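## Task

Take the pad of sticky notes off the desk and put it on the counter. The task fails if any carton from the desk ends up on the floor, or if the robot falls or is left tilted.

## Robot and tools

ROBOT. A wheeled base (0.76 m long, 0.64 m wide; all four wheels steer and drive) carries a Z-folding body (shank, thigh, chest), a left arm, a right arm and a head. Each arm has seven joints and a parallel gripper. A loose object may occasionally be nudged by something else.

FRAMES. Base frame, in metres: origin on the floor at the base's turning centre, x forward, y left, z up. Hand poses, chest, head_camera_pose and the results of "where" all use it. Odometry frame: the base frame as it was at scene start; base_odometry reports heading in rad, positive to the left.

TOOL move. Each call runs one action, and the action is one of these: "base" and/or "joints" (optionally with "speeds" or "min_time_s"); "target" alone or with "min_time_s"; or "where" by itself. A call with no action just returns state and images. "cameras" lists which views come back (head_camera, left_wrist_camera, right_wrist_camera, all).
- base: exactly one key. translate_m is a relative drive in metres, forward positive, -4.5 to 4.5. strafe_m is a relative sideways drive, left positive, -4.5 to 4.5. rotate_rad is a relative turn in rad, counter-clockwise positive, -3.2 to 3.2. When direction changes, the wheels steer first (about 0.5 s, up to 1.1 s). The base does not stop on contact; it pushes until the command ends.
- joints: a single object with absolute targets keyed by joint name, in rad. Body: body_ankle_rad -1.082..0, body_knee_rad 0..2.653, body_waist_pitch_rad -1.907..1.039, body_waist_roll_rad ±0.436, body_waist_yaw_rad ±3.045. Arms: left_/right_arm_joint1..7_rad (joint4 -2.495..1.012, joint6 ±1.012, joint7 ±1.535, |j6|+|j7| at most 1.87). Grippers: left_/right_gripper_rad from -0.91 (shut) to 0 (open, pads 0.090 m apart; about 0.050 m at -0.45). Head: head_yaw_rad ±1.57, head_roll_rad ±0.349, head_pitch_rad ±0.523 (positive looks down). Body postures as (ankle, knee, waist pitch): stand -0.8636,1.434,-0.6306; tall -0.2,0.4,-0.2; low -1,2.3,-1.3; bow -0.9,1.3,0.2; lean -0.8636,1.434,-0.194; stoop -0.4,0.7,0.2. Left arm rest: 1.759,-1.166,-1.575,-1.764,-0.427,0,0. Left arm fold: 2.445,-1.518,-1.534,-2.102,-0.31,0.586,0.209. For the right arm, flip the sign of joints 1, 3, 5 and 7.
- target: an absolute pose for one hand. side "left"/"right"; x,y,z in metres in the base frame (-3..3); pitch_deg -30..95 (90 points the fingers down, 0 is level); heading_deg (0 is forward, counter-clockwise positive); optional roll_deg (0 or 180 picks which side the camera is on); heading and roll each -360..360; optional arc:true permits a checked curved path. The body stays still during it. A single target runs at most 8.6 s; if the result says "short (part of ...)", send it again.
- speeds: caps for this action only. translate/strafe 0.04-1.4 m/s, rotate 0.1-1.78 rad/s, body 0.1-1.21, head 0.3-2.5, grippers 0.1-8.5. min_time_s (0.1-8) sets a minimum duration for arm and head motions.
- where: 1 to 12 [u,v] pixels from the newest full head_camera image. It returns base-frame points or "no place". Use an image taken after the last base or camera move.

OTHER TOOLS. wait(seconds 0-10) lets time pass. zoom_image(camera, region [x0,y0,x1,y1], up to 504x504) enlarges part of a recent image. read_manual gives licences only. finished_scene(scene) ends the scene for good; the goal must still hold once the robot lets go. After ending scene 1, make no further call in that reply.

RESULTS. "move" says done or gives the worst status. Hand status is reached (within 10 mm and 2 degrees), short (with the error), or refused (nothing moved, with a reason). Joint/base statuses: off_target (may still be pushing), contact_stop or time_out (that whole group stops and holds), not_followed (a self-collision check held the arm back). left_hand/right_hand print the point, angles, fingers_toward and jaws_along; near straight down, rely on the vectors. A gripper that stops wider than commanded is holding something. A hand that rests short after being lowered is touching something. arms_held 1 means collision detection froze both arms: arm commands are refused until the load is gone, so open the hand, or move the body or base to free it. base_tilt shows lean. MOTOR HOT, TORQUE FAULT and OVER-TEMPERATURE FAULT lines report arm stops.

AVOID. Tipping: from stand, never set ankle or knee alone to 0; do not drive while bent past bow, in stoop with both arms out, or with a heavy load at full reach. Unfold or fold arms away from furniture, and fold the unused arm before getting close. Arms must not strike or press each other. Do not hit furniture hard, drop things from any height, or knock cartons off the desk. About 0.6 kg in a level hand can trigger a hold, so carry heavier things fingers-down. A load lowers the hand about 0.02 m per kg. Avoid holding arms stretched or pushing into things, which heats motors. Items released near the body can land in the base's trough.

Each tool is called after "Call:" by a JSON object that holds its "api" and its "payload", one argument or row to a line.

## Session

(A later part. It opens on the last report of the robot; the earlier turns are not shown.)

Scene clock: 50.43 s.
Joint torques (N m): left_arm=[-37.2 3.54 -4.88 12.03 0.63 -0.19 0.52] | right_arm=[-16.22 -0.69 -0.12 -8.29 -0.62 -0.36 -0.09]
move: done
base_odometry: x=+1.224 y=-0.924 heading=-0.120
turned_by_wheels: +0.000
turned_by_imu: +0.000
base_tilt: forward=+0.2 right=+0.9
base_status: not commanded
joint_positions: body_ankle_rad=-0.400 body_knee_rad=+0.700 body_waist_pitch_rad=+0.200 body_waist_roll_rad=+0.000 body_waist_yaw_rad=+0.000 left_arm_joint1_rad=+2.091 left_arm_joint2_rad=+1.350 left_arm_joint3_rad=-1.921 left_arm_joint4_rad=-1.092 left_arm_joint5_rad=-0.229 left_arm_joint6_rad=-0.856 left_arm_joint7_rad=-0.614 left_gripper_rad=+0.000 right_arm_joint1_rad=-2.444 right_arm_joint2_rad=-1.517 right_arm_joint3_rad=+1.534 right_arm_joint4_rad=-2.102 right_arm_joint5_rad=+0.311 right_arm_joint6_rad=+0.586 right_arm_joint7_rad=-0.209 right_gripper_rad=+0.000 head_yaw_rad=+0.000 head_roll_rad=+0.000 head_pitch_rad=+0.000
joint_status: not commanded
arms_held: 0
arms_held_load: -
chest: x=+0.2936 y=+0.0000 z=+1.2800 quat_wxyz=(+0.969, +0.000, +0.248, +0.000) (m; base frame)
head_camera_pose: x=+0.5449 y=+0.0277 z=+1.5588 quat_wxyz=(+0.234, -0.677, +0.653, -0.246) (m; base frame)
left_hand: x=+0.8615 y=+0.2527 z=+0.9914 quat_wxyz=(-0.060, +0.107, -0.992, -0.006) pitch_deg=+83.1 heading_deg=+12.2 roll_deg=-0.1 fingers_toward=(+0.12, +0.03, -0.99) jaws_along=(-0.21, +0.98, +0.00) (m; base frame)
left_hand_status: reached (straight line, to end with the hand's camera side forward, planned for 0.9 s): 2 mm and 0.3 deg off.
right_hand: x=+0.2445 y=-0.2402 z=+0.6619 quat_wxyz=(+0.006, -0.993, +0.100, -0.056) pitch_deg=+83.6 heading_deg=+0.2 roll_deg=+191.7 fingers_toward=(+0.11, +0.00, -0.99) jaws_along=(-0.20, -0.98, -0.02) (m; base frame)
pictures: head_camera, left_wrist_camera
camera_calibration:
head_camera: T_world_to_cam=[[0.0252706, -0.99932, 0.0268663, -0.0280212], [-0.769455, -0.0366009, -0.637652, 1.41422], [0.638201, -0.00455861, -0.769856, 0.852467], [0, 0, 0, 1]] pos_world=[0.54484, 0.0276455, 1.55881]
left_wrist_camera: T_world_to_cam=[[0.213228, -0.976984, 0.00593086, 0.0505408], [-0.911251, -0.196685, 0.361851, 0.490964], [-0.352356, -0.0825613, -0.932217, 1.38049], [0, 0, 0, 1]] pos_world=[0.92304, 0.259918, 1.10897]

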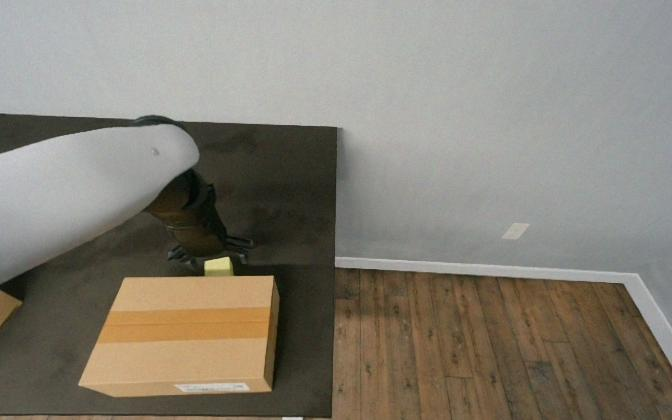

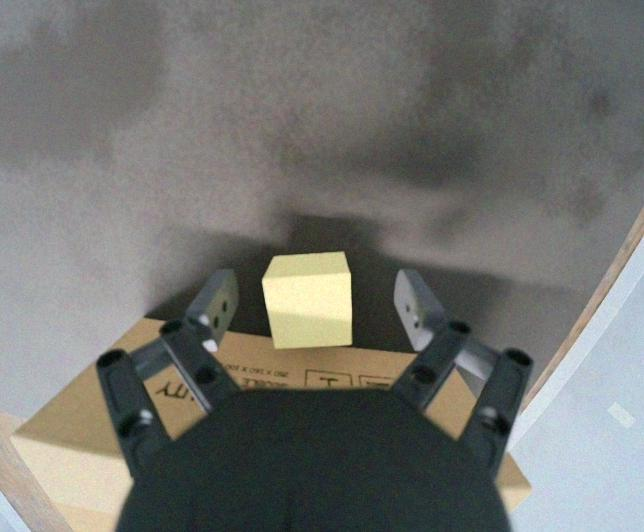

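Call:
{"api": "move", "payload": {
  "joints": {"left_gripper_rad":-0.75},
  "cameras": ["left_wrist_camera"]
}}

Call:
{"api": "move", "payload": {
  "target": {"side":"left","x":0.866,"y":0.253,"z":1.10,"pitch_deg":77,"heading_deg":12,"roll_deg":0},
  "cameras": ["left_wrist_camera"]
}}

Scene clock: 52.33 s.
Joint torques (N m): left_arm=[-36.78 3.46 -4.78 11.46 0.45 -0.13 0.42] | right_arm=[-16.55 0.23 -0.2 -8.06 -0.43 -0.35 -0.15]
move: off_target
base_odometry: x=+1.224 y=-0.924 heading=-0.120
turned_by_wheels: +0.000
turned_by_imu: +0.000
base_tilt: forward=+0.2 right=+0.9
base_status: not commanded
joint_positions: body_ankle_rad=-0.400 body_knee_rad=+0.700 body_waist_pitch_rad=+0.200 body_waist_roll_rad=+0.000 body_waist_yaw_rad=+0.000 left_arm_joint1_rad=+2.091 left_arm_joint2_rad=+1.350 left_arm_joint3_rad=-1.922 left_arm_joint4_rad=-1.091 left_arm_joint5_rad=-0.229 left_arm_joint6_rad=-0.857 left_arm_joint7_rad=-0.614 left_gripper_rad=-0.490 right_arm_joint1_rad=-2.444 right_arm_joint2_rad=-1.517 right_arm_joint3_rad=+1.534 right_arm_joint4_rad=-2.102 right_arm_joint5_rad=+0.311 right_arm_joint6_rad=+0.586 right_arm_joint7_rad=-0.209 right_gripper_rad=+0.000 head_yaw_rad=+0.000 head_roll_rad=+0.000 head_pitch_rad=+0.000
joint_status: left_gripper_rad off_target (ended at -0.490, target -0.750)
arms_held: 0
arms_held_load: -
chest: x=+0.2936 y=+0.0000 z=+1.2800 quat_wxyz=(+0.969, +0.000, +0.248, +0.000) (m; base frame)
head_camera_pose: x=+0.5449 y=+0.0277 z=+1.5588 quat_wxyz=(+0.234, -0.677, +0.653, -0.246) (m; base frame)
left_hand: x=+0.8618 y=+0.2526 z=+0.9917 quat_wxyz=(-0.061, +0.106, -0.992, -0.006) pitch_deg=+83.0 heading_deg=+12.0 roll_deg=-0.2 fingers_toward=(+0.12, +0.03, -0.99) jaws_along=(-0.21, +0.98, +0.00) (m; base frame)
right_hand: x=+0.2445 y=-0.2402 z=+0.6619 quat_wxyz=(+0.006, -0.993, +0.100, -0.056) pitch_deg=+83.6 heading_deg=+0.2 roll_deg=+191.7 fingers_toward=(+0.11, +0.00, -0.99) jaws_along=(-0.20, -0.98, -0.02) (m; base frame)
pictures: left_wrist_camera
camera_calibration:
left_wrist_camera: T_world_to_cam=[[0.213081, -0.977015, 0.00620616, 0.0502372], [-0.911482, -0.196493, 0.361373, 0.49171], [-0.351847, -0.0826584, -0.932401, 1.3806], [0, 0, 0, 1]] pos_world=[0.92324, 0.259818, 1.10927]

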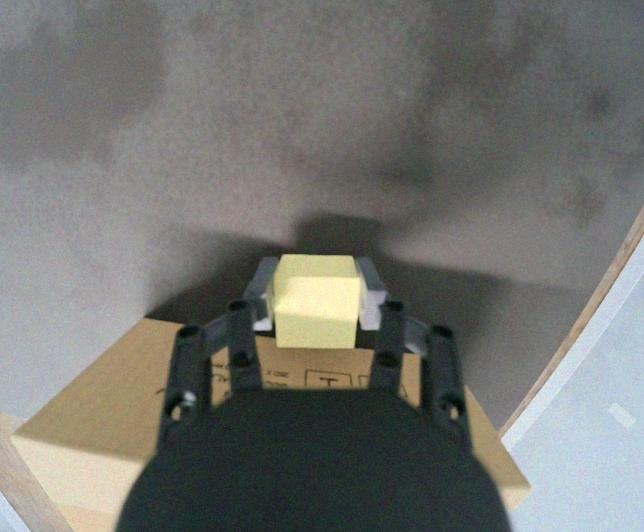

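Scene clock: 53.67 s.
Joint torques (N m): left_arm=[-34.8 1.13 -4.28 11.42 -0.15 0.06 -0.32] | right_arm=[-16.46 -0.34 -0.13 -8.22 -0.54 -0.42 -0.17]
move: done
base_odometry: x=+1.224 y=-0.924 heading=-0.120
turned_by_wheels: +0.000
turned_by_imu: +0.000
base_tilt: forward=+0.2 right=+0.8
base_status: not commanded
joint_positions: body_ankle_rad=-0.400 body_knee_rad=+0.700 body_waist_pitch_rad=+0.200 body_waist_roll_rad=+0.000 body_waist_yaw_rad=+0.000 left_arm_joint1_rad=+1.845 left_arm_joint2_rad=+1.344 left_arm_joint3_rad=-1.919 left_arm_joint4_rad=-1.186 left_arm_joint5_rad=-0.300 left_arm_joint6_rad=-0.883 left_arm_joint7_rad=-0.704 left_gripper_rad=-0.490 right_arm_joint1_rad=-2.444 right_arm_joint2_rad=-1.517 right_arm_joint3_rad=+1.534 right_arm_joint4_rad=-2.102 right_arm_joint5_rad=+0.311 right_arm_joint6_rad=+0.586 right_arm_joint7_rad=-0.209 right_gripper_rad=+0.000 head_yaw_rad=+0.000 head_roll_rad=+0.000 head_pitch_rad=+0.000
joint_status: not commanded
arms_held: 0
arms_held_load: -
chest: x=+0.2936 y=+0.0000 z=+1.2800 quat_wxyz=(+0.969, +0.000, +0.248, +0.000) (m; base frame)
head_camera_pose: x=+0.5449 y=+0.0277 z=+1.5588 quat_wxyz=(+0.234, -0.677, +0.653, -0.246) (m; base frame)
left_hand: x=+0.8664 y=+0.2521 z=+1.0994 quat_wxyz=(-0.113, +0.103, -0.988, -0.012) pitch_deg=+76.9 heading_deg=+12.1 roll_deg=+0.1 fingers_toward=(+0.22, +0.05, -0.97) jaws_along=(-0.21, +0.98, +0.00) (m; base frame)
left_hand_status: reached (straight line, to end with the hand's camera side forward, planned for 0.8 s): 1 mm and 0.1 deg off.
right_hand: x=+0.2445 y=-0.2402 z=+0.6619 quat_wxyz=(+0.006, -0.993, +0.100, -0.056) pitch_deg=+83.6 heading_deg=+0.2 roll_deg=+191.7 fingers_toward=(+0.11, +0.00, -0.99) jaws_along=(-0.20, -0.98, -0.02) (m; base frame)
pictures: left_wrist_camera
camera_calibration:
left_wrist_camera: T_world_to_cam=[[0.207089, -0.978307, 0.00535694, 0.0545203], [-0.944779, -0.198564, 0.260701, 0.596972], [-0.253982, -0.0590494, -0.965405, 1.42822], [0, 0, 0, 1]] pos_world=[0.915457, 0.25621, 1.22288]

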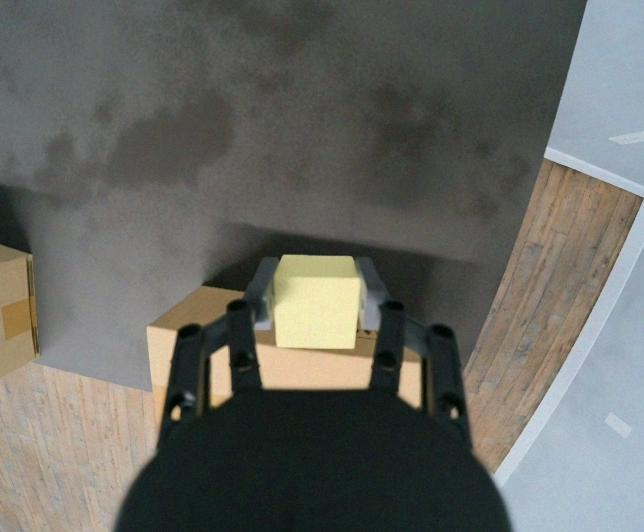

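Call:
{"api": "move", "payload": {
  "target": {"side":"left","x":0.84,"y":0.26,"z":1.22,"pitch_deg":70,"heading_deg":0,"roll_deg":0}
}}

Call:
{"api": "move", "payload": {
  "base": {"translate_m":-1.0},
  "joints": {"head_pitch_rad":-0.4}
}}

Call:
{"api": "move", "payload": {
  "base": {"rotate_rad":3.14},
  "cameras": ["head_camera","left_wrist_camera"]
}}

Scene clock: 56.37 s.
Joint torques (N m): left_arm=[-34.76 1.5 -4.46 11.57 0.04 -0.04 -0.28] | right_arm=[-15.99 -0.08 0 -8.43 -0.44 -0.48 -0.16]
move: refused
base_odometry: x=+1.224 y=-0.924 heading=-0.120
turned_by_wheels: +0.000
turned_by_imu: +0.000
base_tilt: forward=+0.2 right=+0.9
base_status: not commanded
joint_positions: body_ankle_rad=-0.400 body_knee_rad=+0.700 body_waist_pitch_rad=+0.200 body_waist_roll_rad=+0.000 body_waist_yaw_rad=+0.000 left_arm_joint1_rad=+1.845 left_arm_joint2_rad=+1.344 left_arm_joint3_rad=-1.919 left_arm_joint4_rad=-1.186 left_arm_joint5_rad=-0.300 left_arm_joint6_rad=-0.883 left_arm_joint7_rad=-0.704 left_gripper_rad=-0.490 right_arm_joint1_rad=-2.444 right_arm_joint2_rad=-1.517 right_arm_joint3_rad=+1.534 right_arm_joint4_rad=-2.102 right_arm_joint5_rad=+0.311 right_arm_joint6_rad=+0.586 right_arm_joint7_rad=-0.209 right_gripper_rad=+0.000 head_yaw_rad=+0.000 head_roll_rad=+0.000 head_pitch_rad=+0.000
joint_status: not commanded
arms_held: 0
arms_held_load: -
chest: x=+0.2936 y=+0.0000 z=+1.2800 quat_wxyz=(+0.969, +0.000, +0.248, +0.000) (m; base frame)
head_camera_pose: x=+0.5449 y=+0.0277 z=+1.5588 quat_wxyz=(+0.234, -0.677, +0.653, -0.246) (m; base frame)
left_hand: x=+0.8664 y=+0.2521 z=+1.0994 quat_wxyz=(-0.113, +0.103, -0.988, -0.012) pitch_deg=+76.9 heading_deg=+12.0 roll_deg=+0.1 fingers_toward=(+0.22, +0.05, -0.97) jaws_along=(-0.21, +0.98, +0.00) (m; base frame)
left_hand_status: refused: no posture of the arm gets there (left_arm_joint6_rad would come within 0.1 rad of its limit): the closest leaves the hand 5 mm and 5.0 deg from the pose. Nothing moved. A plan exists at "z" 1.14, or at "pitch_deg" 60.
right_hand: x=+0.2445 y=-0.2402 z=+0.6619 quat_wxyz=(+0.006, -0.993, +0.100, -0.056) pitch_deg=+83.6 heading_deg=+0.2 roll_deg=+191.7 fingers_toward=(+0.11, +0.00, -0.99) jaws_along=(-0.20, -0.98, -0.02) (m; base frame)
pictures: none

not run: a stop came earlier in this reply.

not run: a stop came earlier in this reply.

Call:
{"api": "move", "payload": {
  "target": {"side":"left","x":0.84,"y":0.26,"z":1.22,"pitch_deg":60,"heading_deg":0,"roll_deg":0}
}}

Call:
{"api": "move", "payload": {
  "base": {"translate_m":-1.0},
  "joints": {"head_pitch_rad":-0.4}
}}

Call:
{"api": "move", "payload": {
  "base": {"rotate_rad":3.14},
  "cameras": ["head_camera","left_wrist_camera"]
}}

Scene clock: 59.33 s.
Joint torques (N m): left_arm=[-26.35 5 -7.75 11.53 0.79 1.62 0.5] | right_arm=[-16.16 -0.15 -0.06 -8.1 -0.4 -0.4 -0.22]
move: done
base_odometry: x=+1.224 y=-0.924 heading=-0.120
turned_by_wheels: +0.000
turned_by_imu: +0.000
base_tilt: forward=+0.2 right=+0.8
base_status: not commanded
joint_positions: body_ankle_rad=-0.400 body_knee_rad=+0.700 body_waist_pitch_rad=+0.200 body_waist_roll_rad=+0.000 body_waist_yaw_rad=+0.000 left_arm_joint1_rad=+1.417 left_arm_joint2_rad=+1.108 left_arm_joint3_rad=-1.971 left_arm_joint4_rad=-1.603 left_arm_joint5_rad=+0.088 left_arm_joint6_rad=-0.787 left_arm_joint7_rad=-0.541 left_gripper_rad=-0.490 right_arm_joint1_rad=-2.444 right_arm_joint2_rad=-1.517 right_arm_joint3_rad=+1.534 right_arm_joint4_rad=-2.102 right_arm_joint5_rad=+0.311 right_arm_joint6_rad=+0.586 right_arm_joint7_rad=-0.209 right_gripper_rad=+0.000 head_yaw_rad=+0.000 head_roll_rad=+0.000 head_pitch_rad=+0.000
joint_status: not commanded
arms_held: 0
arms_held_load: -
chest: x=+0.2936 y=+0.0000 z=+1.2800 quat_wxyz=(+0.969, +0.000, +0.248, +0.000) (m; base frame)
head_camera_pose: x=+0.5449 y=+0.0277 z=+1.5588 quat_wxyz=(+0.234, -0.677, +0.653, -0.246) (m; base frame)
left_hand: x=+0.8395 y=+0.2604 z=+1.2182 quat_wxyz=(-0.256, +0.000, -0.967, -0.002) pitch_deg=+60.3 heading_deg=+0.4 roll_deg=+0.5 fingers_toward=(+0.50, +0.00, -0.87) jaws_along=(+0.00, +1.00, +0.00) (m; base frame)
left_hand_status: reached (straight line, to end with the hand's camera side up, planned for 1.2 s): 2 mm and 0.4 deg off.
right_hand: x=+0.2445 y=-0.2402 z=+0.6619 quat_wxyz=(+0.006, -0.993, +0.100, -0.056) pitch_deg=+83.6 heading_deg=+0.2 roll_deg=+191.7 fingers_toward=(+0.11, +0.00, -0.99) jaws_along=(-0.20, -0.98, -0.02) (m; base frame)
pictures: none

Scene clock: 63.80 s.
Joint torques (N m): left_arm=[-25.66 5.67 -7.39 11.92 0.9 1.39 0.39] | right_arm=[-15.49 -0.59 -0.12 -8.07 -0.39 -0.4 -0.1]
move: done
base_odometry: x=+0.231 y=-0.806 heading=-0.119
turned_by_wheels: +0.001
turned_by_imu: +0.002
base_tilt: forward=+0.3 right=+0.8
base_status: done
joint_positions: body_ankle_rad=-0.400 body_knee_rad=+0.700 body_waist_pitch_rad=+0.200 body_waist_roll_rad=+0.000 body_waist_yaw_rad=+0.000 left_arm_joint1_rad=+1.415 left_arm_joint2_rad=+1.107 left_arm_joint3_rad=-1.972 left_arm_joint4_rad=-1.604 left_arm_joint5_rad=+0.088 left_arm_joint6_rad=-0.786 left_arm_joint7_rad=-0.541 left_gripper_rad=-0.490 right_arm_joint1_rad=-2.445 right_arm_joint2_rad=-1.517 right_arm_joint3_rad=+1.534 right_arm_joint4_rad=-2.102 right_arm_joint5_rad=+0.311 right_arm_joint6_rad=+0.586 right_arm_joint7_rad=-0.209 right_gripper_rad=+0.000 head_yaw_rad=+0.000 head_roll_rad=+0.000 head_pitch_rad=-0.400
joint_status: all done
arms_held: 0
arms_held_load: -
chest: x=+0.2933 y=+0.0000 z=+1.2802 quat_wxyz=(+0.969, +0.000, +0.247, +0.000) (m; base frame)
head_camera_pose: x=+0.5149 y=+0.0277 z=+1.6084 quat_wxyz=(+0.359, -0.614, +0.594, -0.375) (m; base frame)
left_hand: x=+0.8393 y=+0.2600 z=+1.2194 quat_wxyz=(-0.258, -0.001, -0.966, -0.001) pitch_deg=+60.1 heading_deg=+0.3 roll_deg=+0.4 fingers_toward=(+0.50, +0.00, -0.87) jaws_along=(+0.00, +1.00, +0.00) (m; base frame)
right_hand: x=+0.2434 y=-0.2402 z=+0.6621 quat_wxyz=(+0.006, -0.993, +0.100, -0.055) pitch_deg=+83.7 heading_deg=+0.2 roll_deg=+191.7 fingers_toward=(+0.11, +0.00, -0.99) jaws_along=(-0.20, -0.98, -0.02) (m; base frame)
pictures: none

Scene clock: 69.37 s.
Joint torques (N m): left_arm=[-25.61 7.7 -7.7 11.94 0.64 1.23 0.19] | right_arm=[-15.66 0.07 -0.17 -7.86 -0.46 -0.33 0]
move: done
base_odometry: x=+0.231 y=-0.806 heading=+3.021
turned_by_wheels: +3.140
turned_by_imu: +3.119
base_tilt: forward=+0.2 right=+0.8
base_status: done
joint_positions: body_ankle_rad=-0.400 body_knee_rad=+0.700 body_waist_pitch_rad=+0.200 body_waist_roll_rad=+0.000 body_waist_yaw_rad=+0.000 left_arm_joint1_rad=+1.415 left_arm_joint2_rad=+1.103 left_arm_joint3_rad=-1.971 left_arm_joint4_rad=-1.604 left_arm_joint5_rad=+0.089 left_arm_joint6_rad=-0.786 left_arm_joint7_rad=-0.540 left_gripper_rad=-0.490 right_arm_joint1_rad=-2.445 right_arm_joint2_rad=-1.518 right_arm_joint3_rad=+1.534 right_arm_joint4_rad=-2.102 right_arm_joint5_rad=+0.311 right_arm_joint6_rad=+0.586 right_arm_joint7_rad=-0.209 right_gripper_rad=+0.000 head_yaw_rad=+0.000 head_roll_rad=+0.000 head_pitch_rad=-0.400
joint_status: not commanded
arms_held: 0
arms_held_load: -
chest: x=+0.2933 y=+0.0001 z=+1.2801 quat_wxyz=(+0.969, +0.000, +0.247, +0.000) (m; base frame)
head_camera_pose: x=+0.5150 y=+0.0278 z=+1.6084 quat_wxyz=(+0.359, -0.614, +0.594, -0.375) (m; base frame)
left_hand: x=+0.8393 y=+0.2607 z=+1.2194 quat_wxyz=(-0.258, +0.001, -0.966, +0.001) pitch_deg=+60.1 heading_deg=-0.1 roll_deg=-0.2 fingers_toward=(+0.50, +0.00, -0.87) jaws_along=(+0.00, +1.00, +0.00) (m; base frame)
right_hand: x=+0.2437 y=-0.2400 z=+0.6621 quat_wxyz=(+0.006, -0.993, +0.100, -0.055) pitch_deg=+83.6 heading_deg=+0.2 roll_deg=+191.8 fingers_toward=(+0.11, +0.00, -0.99) jaws_along=(-0.20, -0.98, -0.02) (m; base frame)
pictures: head_camera, left_wrist_camera
camera_calibration:
head_camera: T_world_to_cam=[[0.0128926, -0.999312, 0.0347694, -0.0348341], [-0.460021, -0.0368017, -0.887145, 1.66475], [0.887815, -0.00455703, -0.460179, 0.283068], [0, 0, 0, 1]] pos_world=[0.514955, 0.0277453, 1.60835]
left_wrist_camera: T_world_to_cam=[[0.0000441698, -0.999973, 0.00730726, 0.244942], [-0.999539, -0.000265971, -0.0303554, 0.891018], [0.0303565, -0.00730255, -0.999512, 1.32721], [0, 0, 0, 1]] pos_world=[0.850307, 0.254864, 1.35182]

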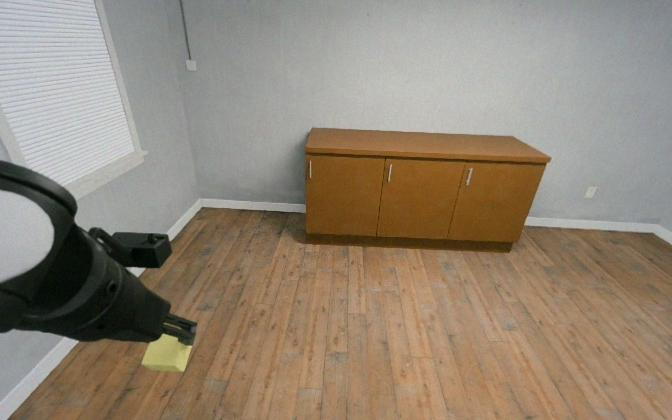

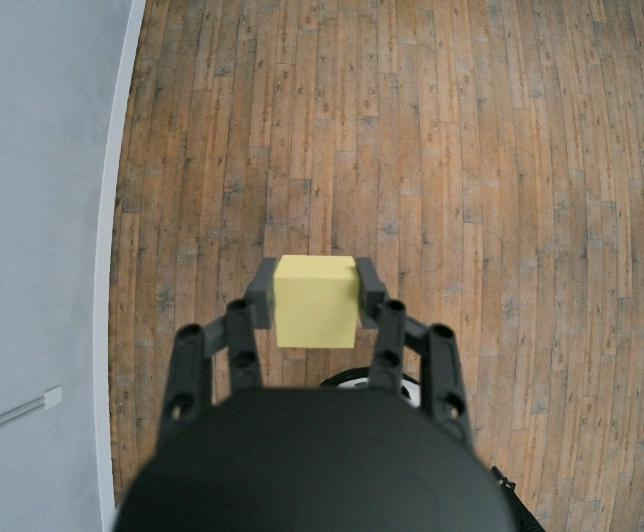

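Call:
{"api": "move", "payload": {
  "where": [
    [330,190],
    [400,193],
    [480,200],
    [330,142],
    [430,170]
  ]
}}

Scene clock: 69.93 s.
Joint torques (N m): left_arm=[-25.16 7.59 -7.64 11.91 0.69 1.28 0.15] | right_arm=[-15.61 -0.05 -0.03 -7.93 -0.44 -0.26 -0.2]
base_odometry: x=+0.231 y=-0.806 heading=+3.021
turned_by_wheels: +0.000
turned_by_imu: +0.000
base_tilt: forward=+0.3 right=+0.8
where, head_camera: pixel (330, 190): x +2.776, y +0.064, z +0.603; pixel (400, 193): x +2.787, y -0.477, z +0.595; pixel (480, 200): x +2.773, y -1.098, z +0.567; pixel (330, 142): x +2.908, y +0.077, z +0.940; pixel (430, 170): x +2.783, y -0.674, z +0.792. By the robot's depth camera.
base_status: done
joint_positions: body_ankle_rad=-0.400 body_knee_rad=+0.700 body_waist_pitch_rad=+0.200 body_waist_roll_rad=+0.000 body_waist_yaw_rad=+0.000 left_arm_joint1_rad=+1.415 left_arm_joint2_rad=+1.103 left_arm_joint3_rad=-1.971 left_arm_joint4_rad=-1.604 left_arm_joint5_rad=+0.089 left_arm_joint6_rad=-0.786 left_arm_joint7_rad=-0.540 left_gripper_rad=-0.490 right_arm_joint1_rad=-2.445 right_arm_joint2_rad=-1.518 right_arm_joint3_rad=+1.534 right_arm_joint4_rad=-2.102 right_arm_joint5_rad=+0.311 right_arm_joint6_rad=+0.586 right_arm_joint7_rad=-0.209 right_gripper_rad=+0.000 head_yaw_rad=+0.000 head_roll_rad=+0.000 head_pitch_rad=-0.400
joint_status: not commanded
arms_held: 0
arms_held_load: -
chest: x=+0.2933 y=+0.0001 z=+1.2801 quat_wxyz=(+0.969, +0.000, +0.247, +0.000) (m; base frame)
head_camera_pose: x=+0.5150 y=+0.0278 z=+1.6084 quat_wxyz=(+0.359, -0.614, +0.594, -0.375) (m; base frame)
left_hand: x=+0.8393 y=+0.2607 z=+1.2194 quat_wxyz=(-0.258, +0.001, -0.966, +0.001) pitch_deg=+60.1 heading_deg=-0.1 roll_deg=-0.2 fingers_toward=(+0.50, +0.00, -0.87) jaws_along=(+0.00, +1.00, +0.00) (m; base frame)
right_hand: x=+0.2437 y=-0.2400 z=+0.6621 quat_wxyz=(+0.006, -0.993, +0.100, -0.055) pitch_deg=+83.6 heading_deg=+0.2 roll_deg=+191.8 fingers_toward=(+0.11, +0.00, -0.99) jaws_along=(-0.20, -0.98, -0.02) (m; base frame)
pictures: none

Call:
{"api": "move", "payload": {
  "base": {"strafe_m":-0.75}
}}

Call:
{"api": "move", "payload": {
  "base": {"translate_m":1.7},
  "speeds": {"translate_m":0.8},
  "joints": {"head_pitch_rad":0.0},
  "cameras": ["head_camera"]
}}

Call:
{"api": "move", "payload": {
  "where": [
    [300,270],
    [400,270],
    [350,300],
    [280,230]
  ]
}}

Scene clock: 75.43 s.
Joint torques (N m): left_arm=[-25.8 6.24 -7.51 12.25 0.67 1.28 0] | right_arm=[-16.31 -0.65 -0.04 -8.02 -0.47 -0.44 -0.08]
move: done
base_odometry: x=+0.322 y=-0.062 heading=+3.013
turned_by_wheels: -0.008
turned_by_imu: -0.003
base_tilt: forward=+0.2 right=+0.9
base_status: done
joint_positions: body_ankle_rad=-0.400 body_knee_rad=+0.700 body_waist_pitch_rad=+0.200 body_waist_roll_rad=+0.000 body_waist_yaw_rad=+0.000 left_arm_joint1_rad=+1.415 left_arm_joint2_rad=+1.105 left_arm_joint3_rad=-1.971 left_arm_joint4_rad=-1.604 left_arm_joint5_rad=+0.089 left_arm_joint6_rad=-0.786 left_arm_joint7_rad=-0.539 left_gripper_rad=-0.490 right_arm_joint1_rad=-2.445 right_arm_joint2_rad=-1.517 right_arm_joint3_rad=+1.534 right_arm_joint4_rad=-2.102 right_arm_joint5_rad=+0.311 right_arm_joint6_rad=+0.586 right_arm_joint7_rad=-0.209 right_gripper_rad=+0.000 head_yaw_rad=+0.000 head_roll_rad=+0.000 head_pitch_rad=-0.400
joint_status: not commanded
arms_held: 0
arms_held_load: -
chest: x=+0.2933 y=+0.0000 z=+1.2801 quat_wxyz=(+0.969, +0.000, +0.247, +0.000) (m; base frame)
head_camera_pose: x=+0.5150 y=+0.0277 z=+1.6084 quat_wxyz=(+0.359, -0.614, +0.594, -0.375) (m; base frame)
left_hand: x=+0.8393 y=+0.2599 z=+1.2193 quat_wxyz=(-0.258, +0.000, -0.966, +0.000) pitch_deg=+60.1 heading_deg=+0.0 roll_deg=+0.0 fingers_toward=(+0.50, +0.00, -0.87) jaws_along=(+0.00, +1.00, +0.00) (m; base frame)
right_hand: x=+0.2436 y=-0.2401 z=+0.6621 quat_wxyz=(+0.006, -0.993, +0.100, -0.055) pitch_deg=+83.6 heading_deg=+0.2 roll_deg=+191.7 fingers_toward=(+0.11, +0.00, -0.99) jaws_along=(-0.20, -0.98, -0.02) (m; base frame)
pictures: none

Scene clock: 81.13 s.
Joint torques (N m): left_arm=[-26.02 6.57 -7.6 12.3 0.57 1.23 0.02] | right_arm=[-15.97 0.07 -0.06 -8.32 -0.57 -0.46 -0.2]
move: done
base_odometry: x=-1.364 y=+0.151 heading=+3.016
turned_by_wheels: +0.003
turned_by_imu: -0.001
base_tilt: forward=+0.3 right=+0.9
base_status: done
joint_positions: body_ankle_rad=-0.400 body_knee_rad=+0.700 body_waist_pitch_rad=+0.200 body_waist_roll_rad=+0.000 body_waist_yaw_rad=+0.000 left_arm_joint1_rad=+1.416 left_arm_joint2_rad=+1.105 left_arm_joint3_rad=-1.971 left_arm_joint4_rad=-1.604 left_arm_joint5_rad=+0.089 left_arm_joint6_rad=-0.785 left_arm_joint7_rad=-0.539 left_gripper_rad=-0.490 right_arm_joint1_rad=-2.444 right_arm_joint2_rad=-1.518 right_arm_joint3_rad=+1.534 right_arm_joint4_rad=-2.102 right_arm_joint5_rad=+0.311 right_arm_joint6_rad=+0.586 right_arm_joint7_rad=-0.209 right_gripper_rad=+0.000 head_yaw_rad=+0.000 head_roll_rad=+0.000 head_pitch_rad=+0.000
joint_status: all done
arms_held: 0
arms_held_load: -
chest: x=+0.2937 y=+0.0000 z=+1.2800 quat_wxyz=(+0.969, +0.000, +0.248, +0.000) (m; base frame)
head_camera_pose: x=+0.5449 y=+0.0277 z=+1.5587 quat_wxyz=(+0.234, -0.677, +0.653, -0.246) (m; base frame)
left_hand: x=+0.8396 y=+0.2600 z=+1.2185 quat_wxyz=(-0.257, +0.000, -0.966, +0.000) pitch_deg=+60.2 heading_deg=+0.0 roll_deg=+0.0 fingers_toward=(+0.50, +0.00, -0.87) jaws_along=(+0.00, +1.00, +0.00) (m; base frame)
right_hand: x=+0.2442 y=-0.2401 z=+0.6619 quat_wxyz=(+0.006, -0.993, +0.101, -0.055) pitch_deg=+83.6 heading_deg=+0.2 roll_deg=+191.7 fingers_toward=(+0.11, +0.00, -0.99) jaws_along=(-0.20, -0.98, -0.02) (m; base frame)
pictures: head_camera
camera_calibration:
head_camera: T_world_to_cam=[[0.0252148, -0.999319, 0.0269398, -0.0281052], [-0.769596, -0.0366038, -0.637481, 1.41404], [0.638033, -0.0046588, -0.769995, 0.852637], [0, 0, 0, 1]] pos_world=[0.544939, 0.0276454, 1.55871]

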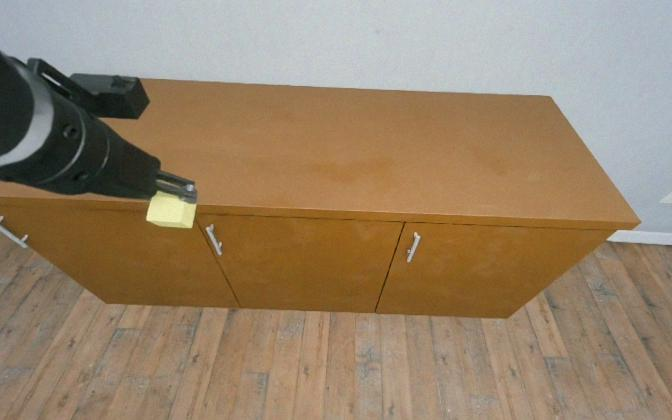

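Scene clock: 81.13 s.
Joint torques (N m): left_arm=[-26.02 6.57 -7.6 12.3 0.57 1.23 0.02] | right_arm=[-15.97 0.07 -0.06 -8.32 -0.57 -0.46 -0.2]
base_odometry: x=-1.364 y=+0.151 heading=+3.016
turned_by_wheels: +0.000
turned_by_imu: +0.000
base_tilt: forward=+0.3 right=+0.9
where, head_camera: pixel (300, 270): x +1.100, y +0.140, z +0.548; pixel (400, 270): x +1.101, y -0.209, z +0.571; pixel (350, 300): x +1.106, y -0.052, z +0.300; pixel (280, 230): x +1.097, y +0.184, z +0.788. By the robot's depth camera.
base_status: done
joint_positions: body_ankle_rad=-0.400 body_knee_rad=+0.700 body_waist_pitch_rad=+0.200 body_waist_roll_rad=+0.000 body_waist_yaw_rad=+0.000 left_arm_joint1_rad=+1.416 left_arm_joint2_rad=+1.105 left_arm_joint3_rad=-1.971 left_arm_joint4_rad=-1.604 left_arm_joint5_rad=+0.089 left_arm_joint6_rad=-0.785 left_arm_joint7_rad=-0.539 left_gripper_rad=-0.490 right_arm_joint1_rad=-2.444 right_arm_joint2_rad=-1.518 right_arm_joint3_rad=+1.534 right_arm_joint4_rad=-2.102 right_arm_joint5_rad=+0.311 right_arm_joint6_rad=+0.586 right_arm_joint7_rad=-0.209 right_gripper_rad=+0.000 head_yaw_rad=+0.000 head_roll_rad=+0.000 head_pitch_rad=+0.000
joint_status: all done
arms_held: 0
arms_held_load: -
chest: x=+0.2937 y=+0.0000 z=+1.2800 quat_wxyz=(+0.969, +0.000, +0.248, +0.000) (m; base frame)
head_camera_pose: x=+0.5449 y=+0.0277 z=+1.5587 quat_wxyz=(+0.234, -0.677, +0.653, -0.246) (m; base frame)
left_hand: x=+0.8396 y=+0.2600 z=+1.2185 quat_wxyz=(-0.257, +0.000, -0.966, +0.000) pitch_deg=+60.2 heading_deg=+0.0 roll_deg=+0.0 fingers_toward=(+0.50, +0.00, -0.87) jaws_along=(+0.00, +1.00, +0.00) (m; base frame)
right_hand: x=+0.2442 y=-0.2401 z=+0.6619 quat_wxyz=(+0.006, -0.993, +0.101, -0.055) pitch_deg=+83.6 heading_deg=+0.2 roll_deg=+191.7 fingers_toward=(+0.11, +0.00, -0.99) jaws_along=(-0.20, -0.98, -0.02) (m; base frame)
pictures: none

Call:
{"api": "move", "payload": {
  "base": {"translate_m":0.42},
  "cameras": ["head_camera"]
}}

Call:
{"api": "move", "payload": {
  "where": [
    [280,270],
    [300,230],
    [320,280],
    [350,250]
  ]
}}

Call:
{"api": "move", "payload": {
  "target": {"side":"left","x":0.86,"y":0.25,"z":0.985,"pitch_deg":83,"heading_deg":12,"roll_deg":0},
  "cameras": ["left_wrist_camera"]
}}

Scene clock: 85.80 s.
Joint torques (N m): left_arm=[-25.63 6.54 -7.67 12.28 0.56 1.16 0.04] | right_arm=[-15.85 0.1 -0.23 -7.91 -0.4 -0.38 -0.13]
move: done
base_odometry: x=-1.781 y=+0.202 heading=+3.016
turned_by_wheels: +0.001
turned_by_imu: +0.000
base_tilt: forward=+0.2 right=+0.9
base_status: done
joint_positions: body_ankle_rad=-0.400 body_knee_rad=+0.700 body_waist_pitch_rad=+0.200 body_waist_roll_rad=+0.000 body_waist_yaw_rad=+0.000 left_arm_joint1_rad=+1.416 left_arm_joint2_rad=+1.105 left_arm_joint3_rad=-1.971 left_arm_joint4_rad=-1.604 left_arm_joint5_rad=+0.089 left_arm_joint6_rad=-0.785 left_arm_joint7_rad=-0.539 left_gripper_rad=-0.490 right_arm_joint1_rad=-2.444 right_arm_joint2_rad=-1.518 right_arm_joint3_rad=+1.534 right_arm_joint4_rad=-2.102 right_arm_joint5_rad=+0.311 right_arm_joint6_rad=+0.586 right_arm_joint7_rad=-0.209 right_gripper_rad=+0.000 head_yaw_rad=+0.000 head_roll_rad=+0.000 head_pitch_rad=+0.000
joint_status: not commanded
arms_held: 0
arms_held_load: -
chest: x=+0.2936 y=+0.0000 z=+1.2800 quat_wxyz=(+0.969, +0.000, +0.248, +0.000) (m; base frame)
head_camera_pose: x=+0.5449 y=+0.0277 z=+1.5587 quat_wxyz=(+0.234, -0.677, +0.653, -0.246) (m; base frame)
left_hand: x=+0.8396 y=+0.2600 z=+1.2186 quat_wxyz=(-0.257, +0.000, -0.966, +0.000) pitch_deg=+60.2 heading_deg=+0.0 roll_deg=+0.0 fingers_toward=(+0.50, +0.00, -0.87) jaws_along=(+0.00, +1.00, +0.00) (m; base frame)
right_hand: x=+0.2444 y=-0.2401 z=+0.6619 quat_wxyz=(+0.006, -0.993, +0.101, -0.055) pitch_deg=+83.6 heading_deg=+0.2 roll_deg=+191.7 fingers_toward=(+0.11, +0.00, -0.99) jaws_along=(-0.20, -0.98, -0.02) (m; base frame)
pictures: head_camera
camera_calibration:
head_camera: T_world_to_cam=[[0.0252779, -0.999319, 0.0268623, -0.0280187], [-0.769594, -0.0366029, -0.637484, 1.41404], [0.638033, -0.00455881, -0.769996, 0.852635], [0, 0, 0, 1]] pos_world=[0.544939, 0.0276455, 1.55871]

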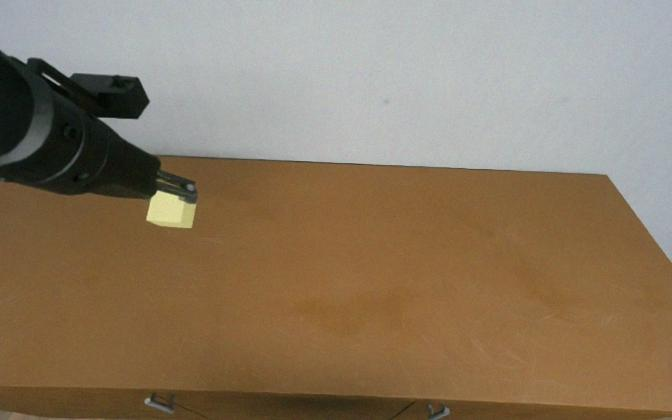

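Scene clock: 85.80 s.
Joint torques (N m): left_arm=[-25.63 6.54 -7.67 12.28 0.56 1.16 0.04] | right_arm=[-15.85 0.1 -0.23 -7.91 -0.4 -0.38 -0.13]
base_odometry: x=-1.781 y=+0.202 heading=+3.016
turned_by_wheels: +0.000
turned_by_imu: +0.000
base_tilt: forward=+0.2 right=+0.9
where, head_camera: pixel (280, 270): x +0.895, y +0.143, z +0.919; pixel (300, 230): x +1.006, y +0.109, z +0.919; pixel (320, 280): x +0.874, y +0.053, z +0.918; pixel (350, 250): x +0.954, y -0.013, z +0.919. By the robot's depth camera.
base_status: done
joint_positions: body_ankle_rad=-0.400 body_knee_rad=+0.700 body_waist_pitch_rad=+0.200 body_waist_roll_rad=+0.000 body_waist_yaw_rad=+0.000 left_arm_joint1_rad=+1.416 left_arm_joint2_rad=+1.105 left_arm_joint3_rad=-1.971 left_arm_joint4_rad=-1.604 left_arm_joint5_rad=+0.089 left_arm_joint6_rad=-0.785 left_arm_joint7_rad=-0.539 left_gripper_rad=-0.490 right_arm_joint1_rad=-2.444 right_arm_joint2_rad=-1.518 right_arm_joint3_rad=+1.534 right_arm_joint4_rad=-2.102 right_arm_joint5_rad=+0.311 right_arm_joint6_rad=+0.586 right_arm_joint7_rad=-0.209 right_gripper_rad=+0.000 head_yaw_rad=+0.000 head_roll_rad=+0.000 head_pitch_rad=+0.000
joint_status: not commanded
arms_held: 0
arms_held_load: -
chest: x=+0.2936 y=+0.0000 z=+1.2800 quat_wxyz=(+0.969, +0.000, +0.248, +0.000) (m; base frame)
head_camera_pose: x=+0.5449 y=+0.0277 z=+1.5587 quat_wxyz=(+0.234, -0.677, +0.653, -0.246) (m; base frame)
left_hand: x=+0.8396 y=+0.2600 z=+1.2186 quat_wxyz=(-0.257, +0.000, -0.966, +0.000) pitch_deg=+60.2 heading_deg=+0.0 roll_deg=+0.0 fingers_toward=(+0.50, +0.00, -0.87) jaws_along=(+0.00, +1.00, +0.00) (m; base frame)
right_hand: x=+0.2444 y=-0.2401 z=+0.6619 quat_wxyz=(+0.006, -0.993, +0.101, -0.055) pitch_deg=+83.6 heading_deg=+0.2 roll_deg=+191.7 fingers_toward=(+0.11, +0.00, -0.99) jaws_along=(-0.20, -0.98, -0.02) (m; base frame)
pictures: none

Scene clock: 88.03 s.
Joint torques (N m): left_arm=[-36.78 3.6 -4.64 11.99 -0.2 -0.16 -0.31] | right_arm=[-16.1 -0.46 0.05 -7.87 -0.25 -0.37 -0.13]
move: done
base_odometry: x=-1.781 y=+0.202 heading=+3.016
turned_by_wheels: +0.000
turned_by_imu: +0.000
base_tilt: forward=+0.2 right=+0.8
base_status: not commanded
joint_positions: body_ankle_rad=-0.400 body_knee_rad=+0.700 body_waist_pitch_rad=+0.200 body_waist_roll_rad=+0.000 body_waist_yaw_rad=+0.000 left_arm_joint1_rad=+2.100 left_arm_joint2_rad=+1.341 left_arm_joint3_rad=-1.935 left_arm_joint4_rad=-1.107 left_arm_joint5_rad=-0.212 left_arm_joint6_rad=-0.836 left_arm_joint7_rad=-0.611 left_gripper_rad=-0.490 right_arm_joint1_rad=-2.444 right_arm_joint2_rad=-1.518 right_arm_joint3_rad=+1.534 right_arm_joint4_rad=-2.102 right_arm_joint5_rad=+0.311 right_arm_joint6_rad=+0.586 right_arm_joint7_rad=-0.209 right_gripper_rad=+0.000 head_yaw_rad=+0.000 head_roll_rad=+0.000 head_pitch_rad=+0.000
joint_status: not commanded
arms_held: 0
arms_held_load: -
chest: x=+0.2936 y=+0.0000 z=+1.2800 quat_wxyz=(+0.969, +0.000, +0.248, +0.000) (m; base frame)
head_camera_pose: x=+0.5449 y=+0.0277 z=+1.5588 quat_wxyz=(+0.234, -0.677, +0.653, -0.246) (m; base frame)
left_hand: x=+0.8596 y=+0.2507 z=+0.9843 quat_wxyz=(-0.060, +0.106, -0.993, -0.005) pitch_deg=+83.0 heading_deg=+11.0 roll_deg=-1.1 fingers_toward=(+0.12, +0.02, -0.99) jaws_along=(-0.21, +0.98, +0.00) (m; base frame)
left_hand_status: reached (straight line, to end with the hand's camera side forward, planned for 1.7 s): 1 mm and 0.2 deg off.
right_hand: x=+0.2444 y=-0.2401 z=+0.6619 quat_wxyz=(+0.006, -0.993, +0.101, -0.055) pitch_deg=+83.6 heading_deg=+0.2 roll_deg=+191.7 fingers_toward=(+0.11, +0.00, -0.99) jaws_along=(-0.20, -0.98, -0.02) (m; base frame)
pictures: left_wrist_camera
camera_calibration:
left_wrist_camera: T_world_to_cam=[[0.211411, -0.977363, 0.00820143, 0.0483965], [-0.911834, -0.194201, 0.361724, 0.49145], [-0.351942, -0.0839507, -0.932249, 1.37307], [0, 0, 0, 1]] pos_world=[0.921132, 0.258012, 1.10188]

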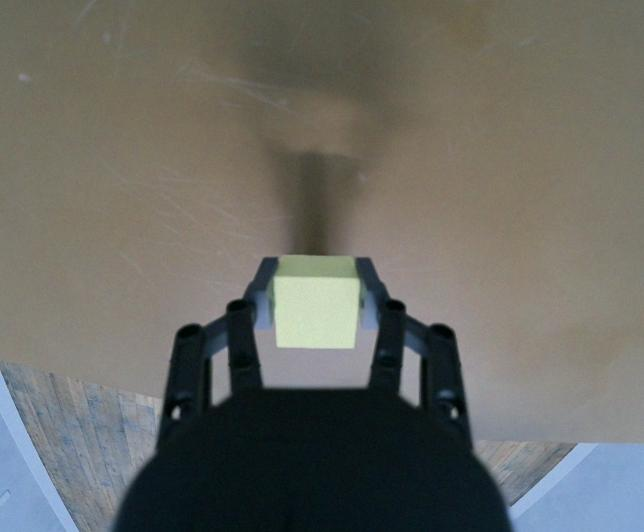

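Call:
{"api": "move", "payload": {
  "target": {"side":"left","x":0.86,"y":0.25,"z":0.946,"pitch_deg":83,"heading_deg":12,"roll_deg":0},
  "min_time_s": 1.5,
  "cameras": ["left_wrist_camera","head_camera"]
}}

Call:
{"api": "zoom_image", "payload": {
  "camera": "head_camera",
  "region": [140, 180, 380, 350]
}}

Scene clock: 91.47 s.
Joint torques (N m): left_arm=[-32.46 4 -4.39 10.4 0.52 1.16 0.83] | right_arm=[-16.75 -0.02 -0.27 -8.14 -0.44 -0.32 -0.18]
move: done
base_odometry: x=-1.781 y=+0.202 heading=+3.016
turned_by_wheels: +0.000
turned_by_imu: +0.000
base_tilt: forward=+0.2 right=+0.8
base_status: not commanded
joint_positions: body_ankle_rad=-0.400 body_knee_rad=+0.700 body_waist_pitch_rad=+0.200 body_waist_roll_rad=+0.000 body_waist_yaw_rad=+0.000 left_arm_joint1_rad=+2.167 left_arm_joint2_rad=+1.342 left_arm_joint3_rad=-1.937 left_arm_joint4_rad=-1.097 left_arm_joint5_rad=-0.159 left_arm_joint6_rad=-0.784 left_arm_joint7_rad=-0.562 left_gripper_rad=-0.490 right_arm_joint1_rad=-2.444 right_arm_joint2_rad=-1.518 right_arm_joint3_rad=+1.534 right_arm_joint4_rad=-2.102 right_arm_joint5_rad=+0.311 right_arm_joint6_rad=+0.586 right_arm_joint7_rad=-0.209 right_gripper_rad=+0.000 head_yaw_rad=+0.000 head_roll_rad=+0.000 head_pitch_rad=+0.000
joint_status: not commanded
arms_held: 0
arms_held_load: -
chest: x=+0.2936 y=+0.0000 z=+1.2800 quat_wxyz=(+0.969, +0.000, +0.248, +0.000) (m; base frame)
head_camera_pose: x=+0.5449 y=+0.0277 z=+1.5588 quat_wxyz=(+0.234, -0.677, +0.653, -0.246) (m; base frame)
left_hand: x=+0.8621 y=+0.2514 z=+0.9514 quat_wxyz=(-0.064, +0.105, -0.992, -0.006) pitch_deg=+82.7 heading_deg=+11.3 roll_deg=-0.8 fingers_toward=(+0.13, +0.03, -0.99) jaws_along=(-0.21, +0.98, +0.00) (m; base frame)
left_hand_status: reached (straight line, to end with the hand's camera side forward, planned for 1.5 s): 6 mm and 0.4 deg off.
right_hand: x=+0.2444 y=-0.2401 z=+0.6619 quat_wxyz=(+0.006, -0.993, +0.101, -0.055) pitch_deg=+83.6 heading_deg=+0.2 roll_deg=+191.7 fingers_toward=(+0.11, +0.00, -0.99) jaws_along=(-0.20, -0.98, -0.02) (m; base frame)
pictures: head_camera, left_wrist_camera
camera_calibration:
head_camera: T_world_to_cam=[[0.0252745, -0.999319, 0.0268663, -0.0280258], [-0.769504, -0.0366035, -0.637592, 1.41423], [0.638141, -0.00455887, -0.769906, 0.852513], [0, 0, 0, 1]] pos_world=[0.544939, 0.0276455, 1.55881]
left_wrist_camera: T_world_to_cam=[[0.210665, -0.97753, 0.00748047, 0.0501959], [-0.91423, -0.194303, 0.35557, 0.513648], [-0.346127, -0.081745, -0.93462, 1.34001], [0, 0, 0, 1]] pos_world=[0.922832, 0.25841, 1.06939]

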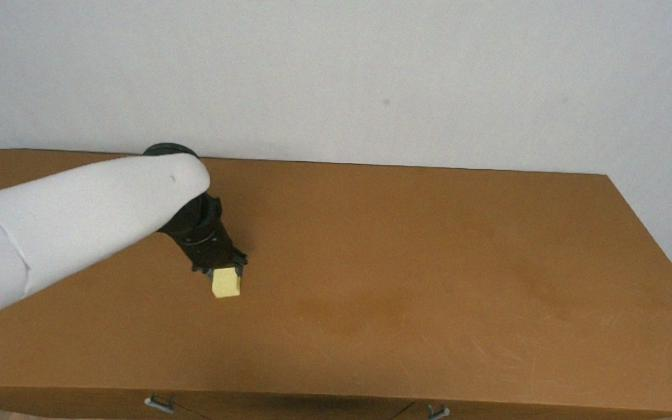

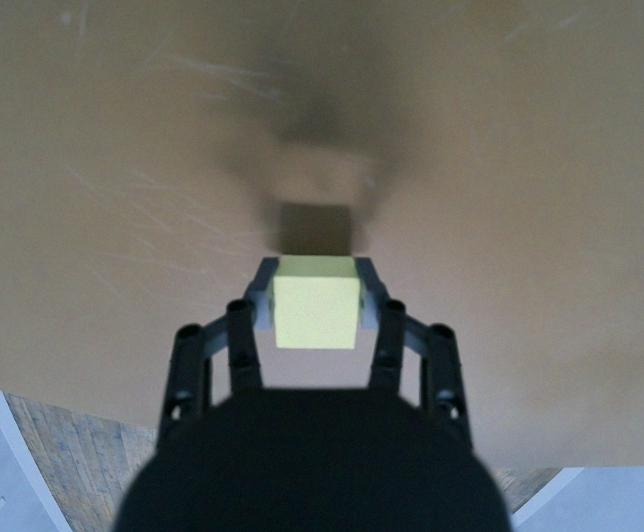

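Scaled by 2.100.

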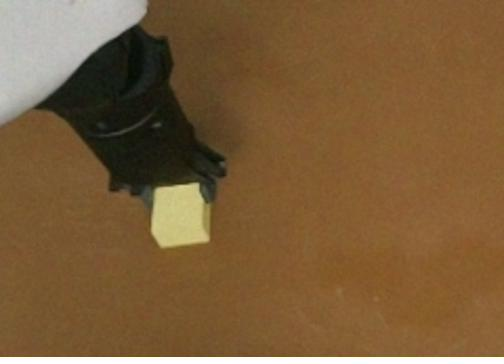

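Call:
{"api": "move", "payload": {
  "joints": {"left_gripper_rad":0.0},
  "speeds": {"left_gripper_rad":0.6}
}}

Call:
{"api": "move", "payload": {
  "target": {"side":"left","x":0.865,"y":0.25,"z":1.10,"pitch_deg":77,"heading_deg":12,"roll_deg":0},
  "cameras": ["left_wrist_camera"]
}}

Scene clock: 93.87 s.
Joint torques (N m): left_arm=[-37.3 3.45 -4.44 10.45 0.45 0.65 0.56] | right_arm=[-15.95 -0.49 -0.26 -7.95 -0.25 -0.36 -0.05]
move: done
base_odometry: x=-1.781 y=+0.202 heading=+3.016
turned_by_wheels: +0.000
turned_by_imu: +0.000
base_tilt: forward=+0.2 right=+0.8
base_status: not commanded
joint_positions: body_ankle_rad=-0.400 body_knee_rad=+0.700 body_waist_pitch_rad=+0.200 body_waist_roll_rad=+0.000 body_waist_yaw_rad=+0.000 left_arm_joint1_rad=+2.177 left_arm_joint2_rad=+1.342 left_arm_joint3_rad=-1.937 left_arm_joint4_rad=-1.097 left_arm_joint5_rad=-0.159 left_arm_joint6_rad=-0.782 left_arm_joint7_rad=-0.560 left_gripper_rad=-0.001 right_arm_joint1_rad=-2.444 right_arm_joint2_rad=-1.518 right_arm_joint3_rad=+1.534 right_arm_joint4_rad=-2.102 right_arm_joint5_rad=+0.311 right_arm_joint6_rad=+0.586 right_arm_joint7_rad=-0.209 right_gripper_rad=+0.000 head_yaw_rad=+0.000 head_roll_rad=+0.000 head_pitch_rad=+0.000
joint_status: all done
arms_held: 0
arms_held_load: -
chest: x=+0.2936 y=+0.0000 z=+1.2800 quat_wxyz=(+0.969, +0.000, +0.248, +0.000) (m; base frame)
head_camera_pose: x=+0.5449 y=+0.0277 z=+1.5588 quat_wxyz=(+0.234, -0.677, +0.653, -0.246) (m; base frame)
left_hand: x=+0.8596 y=+0.2512 z=+0.9463 quat_wxyz=(-0.060, +0.106, -0.993, -0.006) pitch_deg=+83.1 heading_deg=+11.7 roll_deg=-0.5 fingers_toward=(+0.12, +0.02, -0.99) jaws_along=(-0.21, +0.98, +0.00) (m; base frame)
right_hand: x=+0.2444 y=-0.2401 z=+0.6619 quat_wxyz=(+0.006, -0.993, +0.101, -0.055) pitch_deg=+83.6 heading_deg=+0.2 roll_deg=+191.7 fingers_toward=(+0.11, +0.00, -0.99) jaws_along=(-0.20, -0.98, -0.02) (m; base frame)
pictures: none

Scene clock: 95.37 s.
Joint torques (N m): left_arm=[-34.4 4.18 -4.51 12.2 -0.07 0.01 -0.3] | right_arm=[-15.59 -0.1 -0.25 -8.21 -0.52 -0.4 -0.05]
move: done
base_odometry: x=-1.781 y=+0.202 heading=+3.016
turned_by_wheels: +0.000
turned_by_imu: +0.000
base_tilt: forward=+0.3 right=+0.9
base_status: not commanded
joint_positions: body_ankle_rad=-0.400 body_knee_rad=+0.700 body_waist_pitch_rad=+0.200 body_waist_roll_rad=+0.000 body_waist_yaw_rad=+0.000 left_arm_joint1_rad=+1.844 left_arm_joint2_rad=+1.333 left_arm_joint3_rad=-1.936 left_arm_joint4_rad=-1.193 left_arm_joint5_rad=-0.303 left_arm_joint6_rad=-0.874 left_arm_joint7_rad=-0.722 left_gripper_rad=+0.000 right_arm_joint1_rad=-2.444 right_arm_joint2_rad=-1.518 right_arm_joint3_rad=+1.534 right_arm_joint4_rad=-2.102 right_arm_joint5_rad=+0.311 right_arm_joint6_rad=+0.586 right_arm_joint7_rad=-0.209 right_gripper_rad=+0.000 head_yaw_rad=+0.000 head_roll_rad=+0.000 head_pitch_rad=+0.000
joint_status: not commanded
arms_held: 0
arms_held_load: -
chest: x=+0.2936 y=+0.0000 z=+1.2800 quat_wxyz=(+0.969, +0.000, +0.248, +0.000) (m; base frame)
head_camera_pose: x=+0.5449 y=+0.0277 z=+1.5588 quat_wxyz=(+0.234, -0.677, +0.653, -0.246) (m; base frame)
left_hand: x=+0.8653 y=+0.2505 z=+1.0997 quat_wxyz=(-0.113, +0.105, -0.988, -0.010) pitch_deg=+77.0 heading_deg=+11.3 roll_deg=-0.9 fingers_toward=(+0.22, +0.04, -0.97) jaws_along=(-0.21, +0.98, +0.00) (m; base frame)
left_hand_status: reached (straight line, to end with the hand's camera side forward, planned for 1.0 s): 1 mm and 0.2 deg off.
right_hand: x=+0.2444 y=-0.2401 z=+0.6619 quat_wxyz=(+0.006, -0.993, +0.101, -0.055) pitch_deg=+83.6 heading_deg=+0.2 roll_deg=+191.7 fingers_toward=(+0.11, +0.00, -0.99) jaws_along=(-0.20, -0.98, -0.02) (m; base frame)
pictures: left_wrist_camera
camera_calibration:
left_wrist_camera: T_world_to_cam=[[0.210546, -0.977539, 0.00940152, 0.0455128], [-0.944167, -0.200847, 0.26117, 0.594955], [-0.253416, -0.063865, -0.965247, 1.42856], [0, 0, 0, 1]] pos_world=[0.914174, 0.25522, 1.2231]

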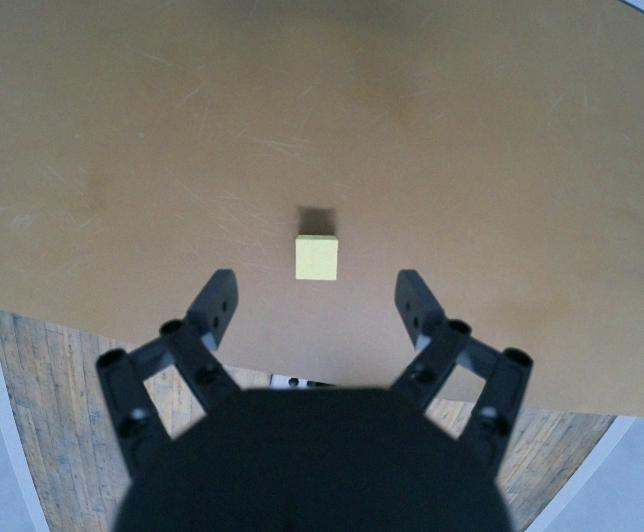

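Call:
{"api": "finished_scene", "payload": {
  "scene": 3
}}

The scene is finished: the task was done.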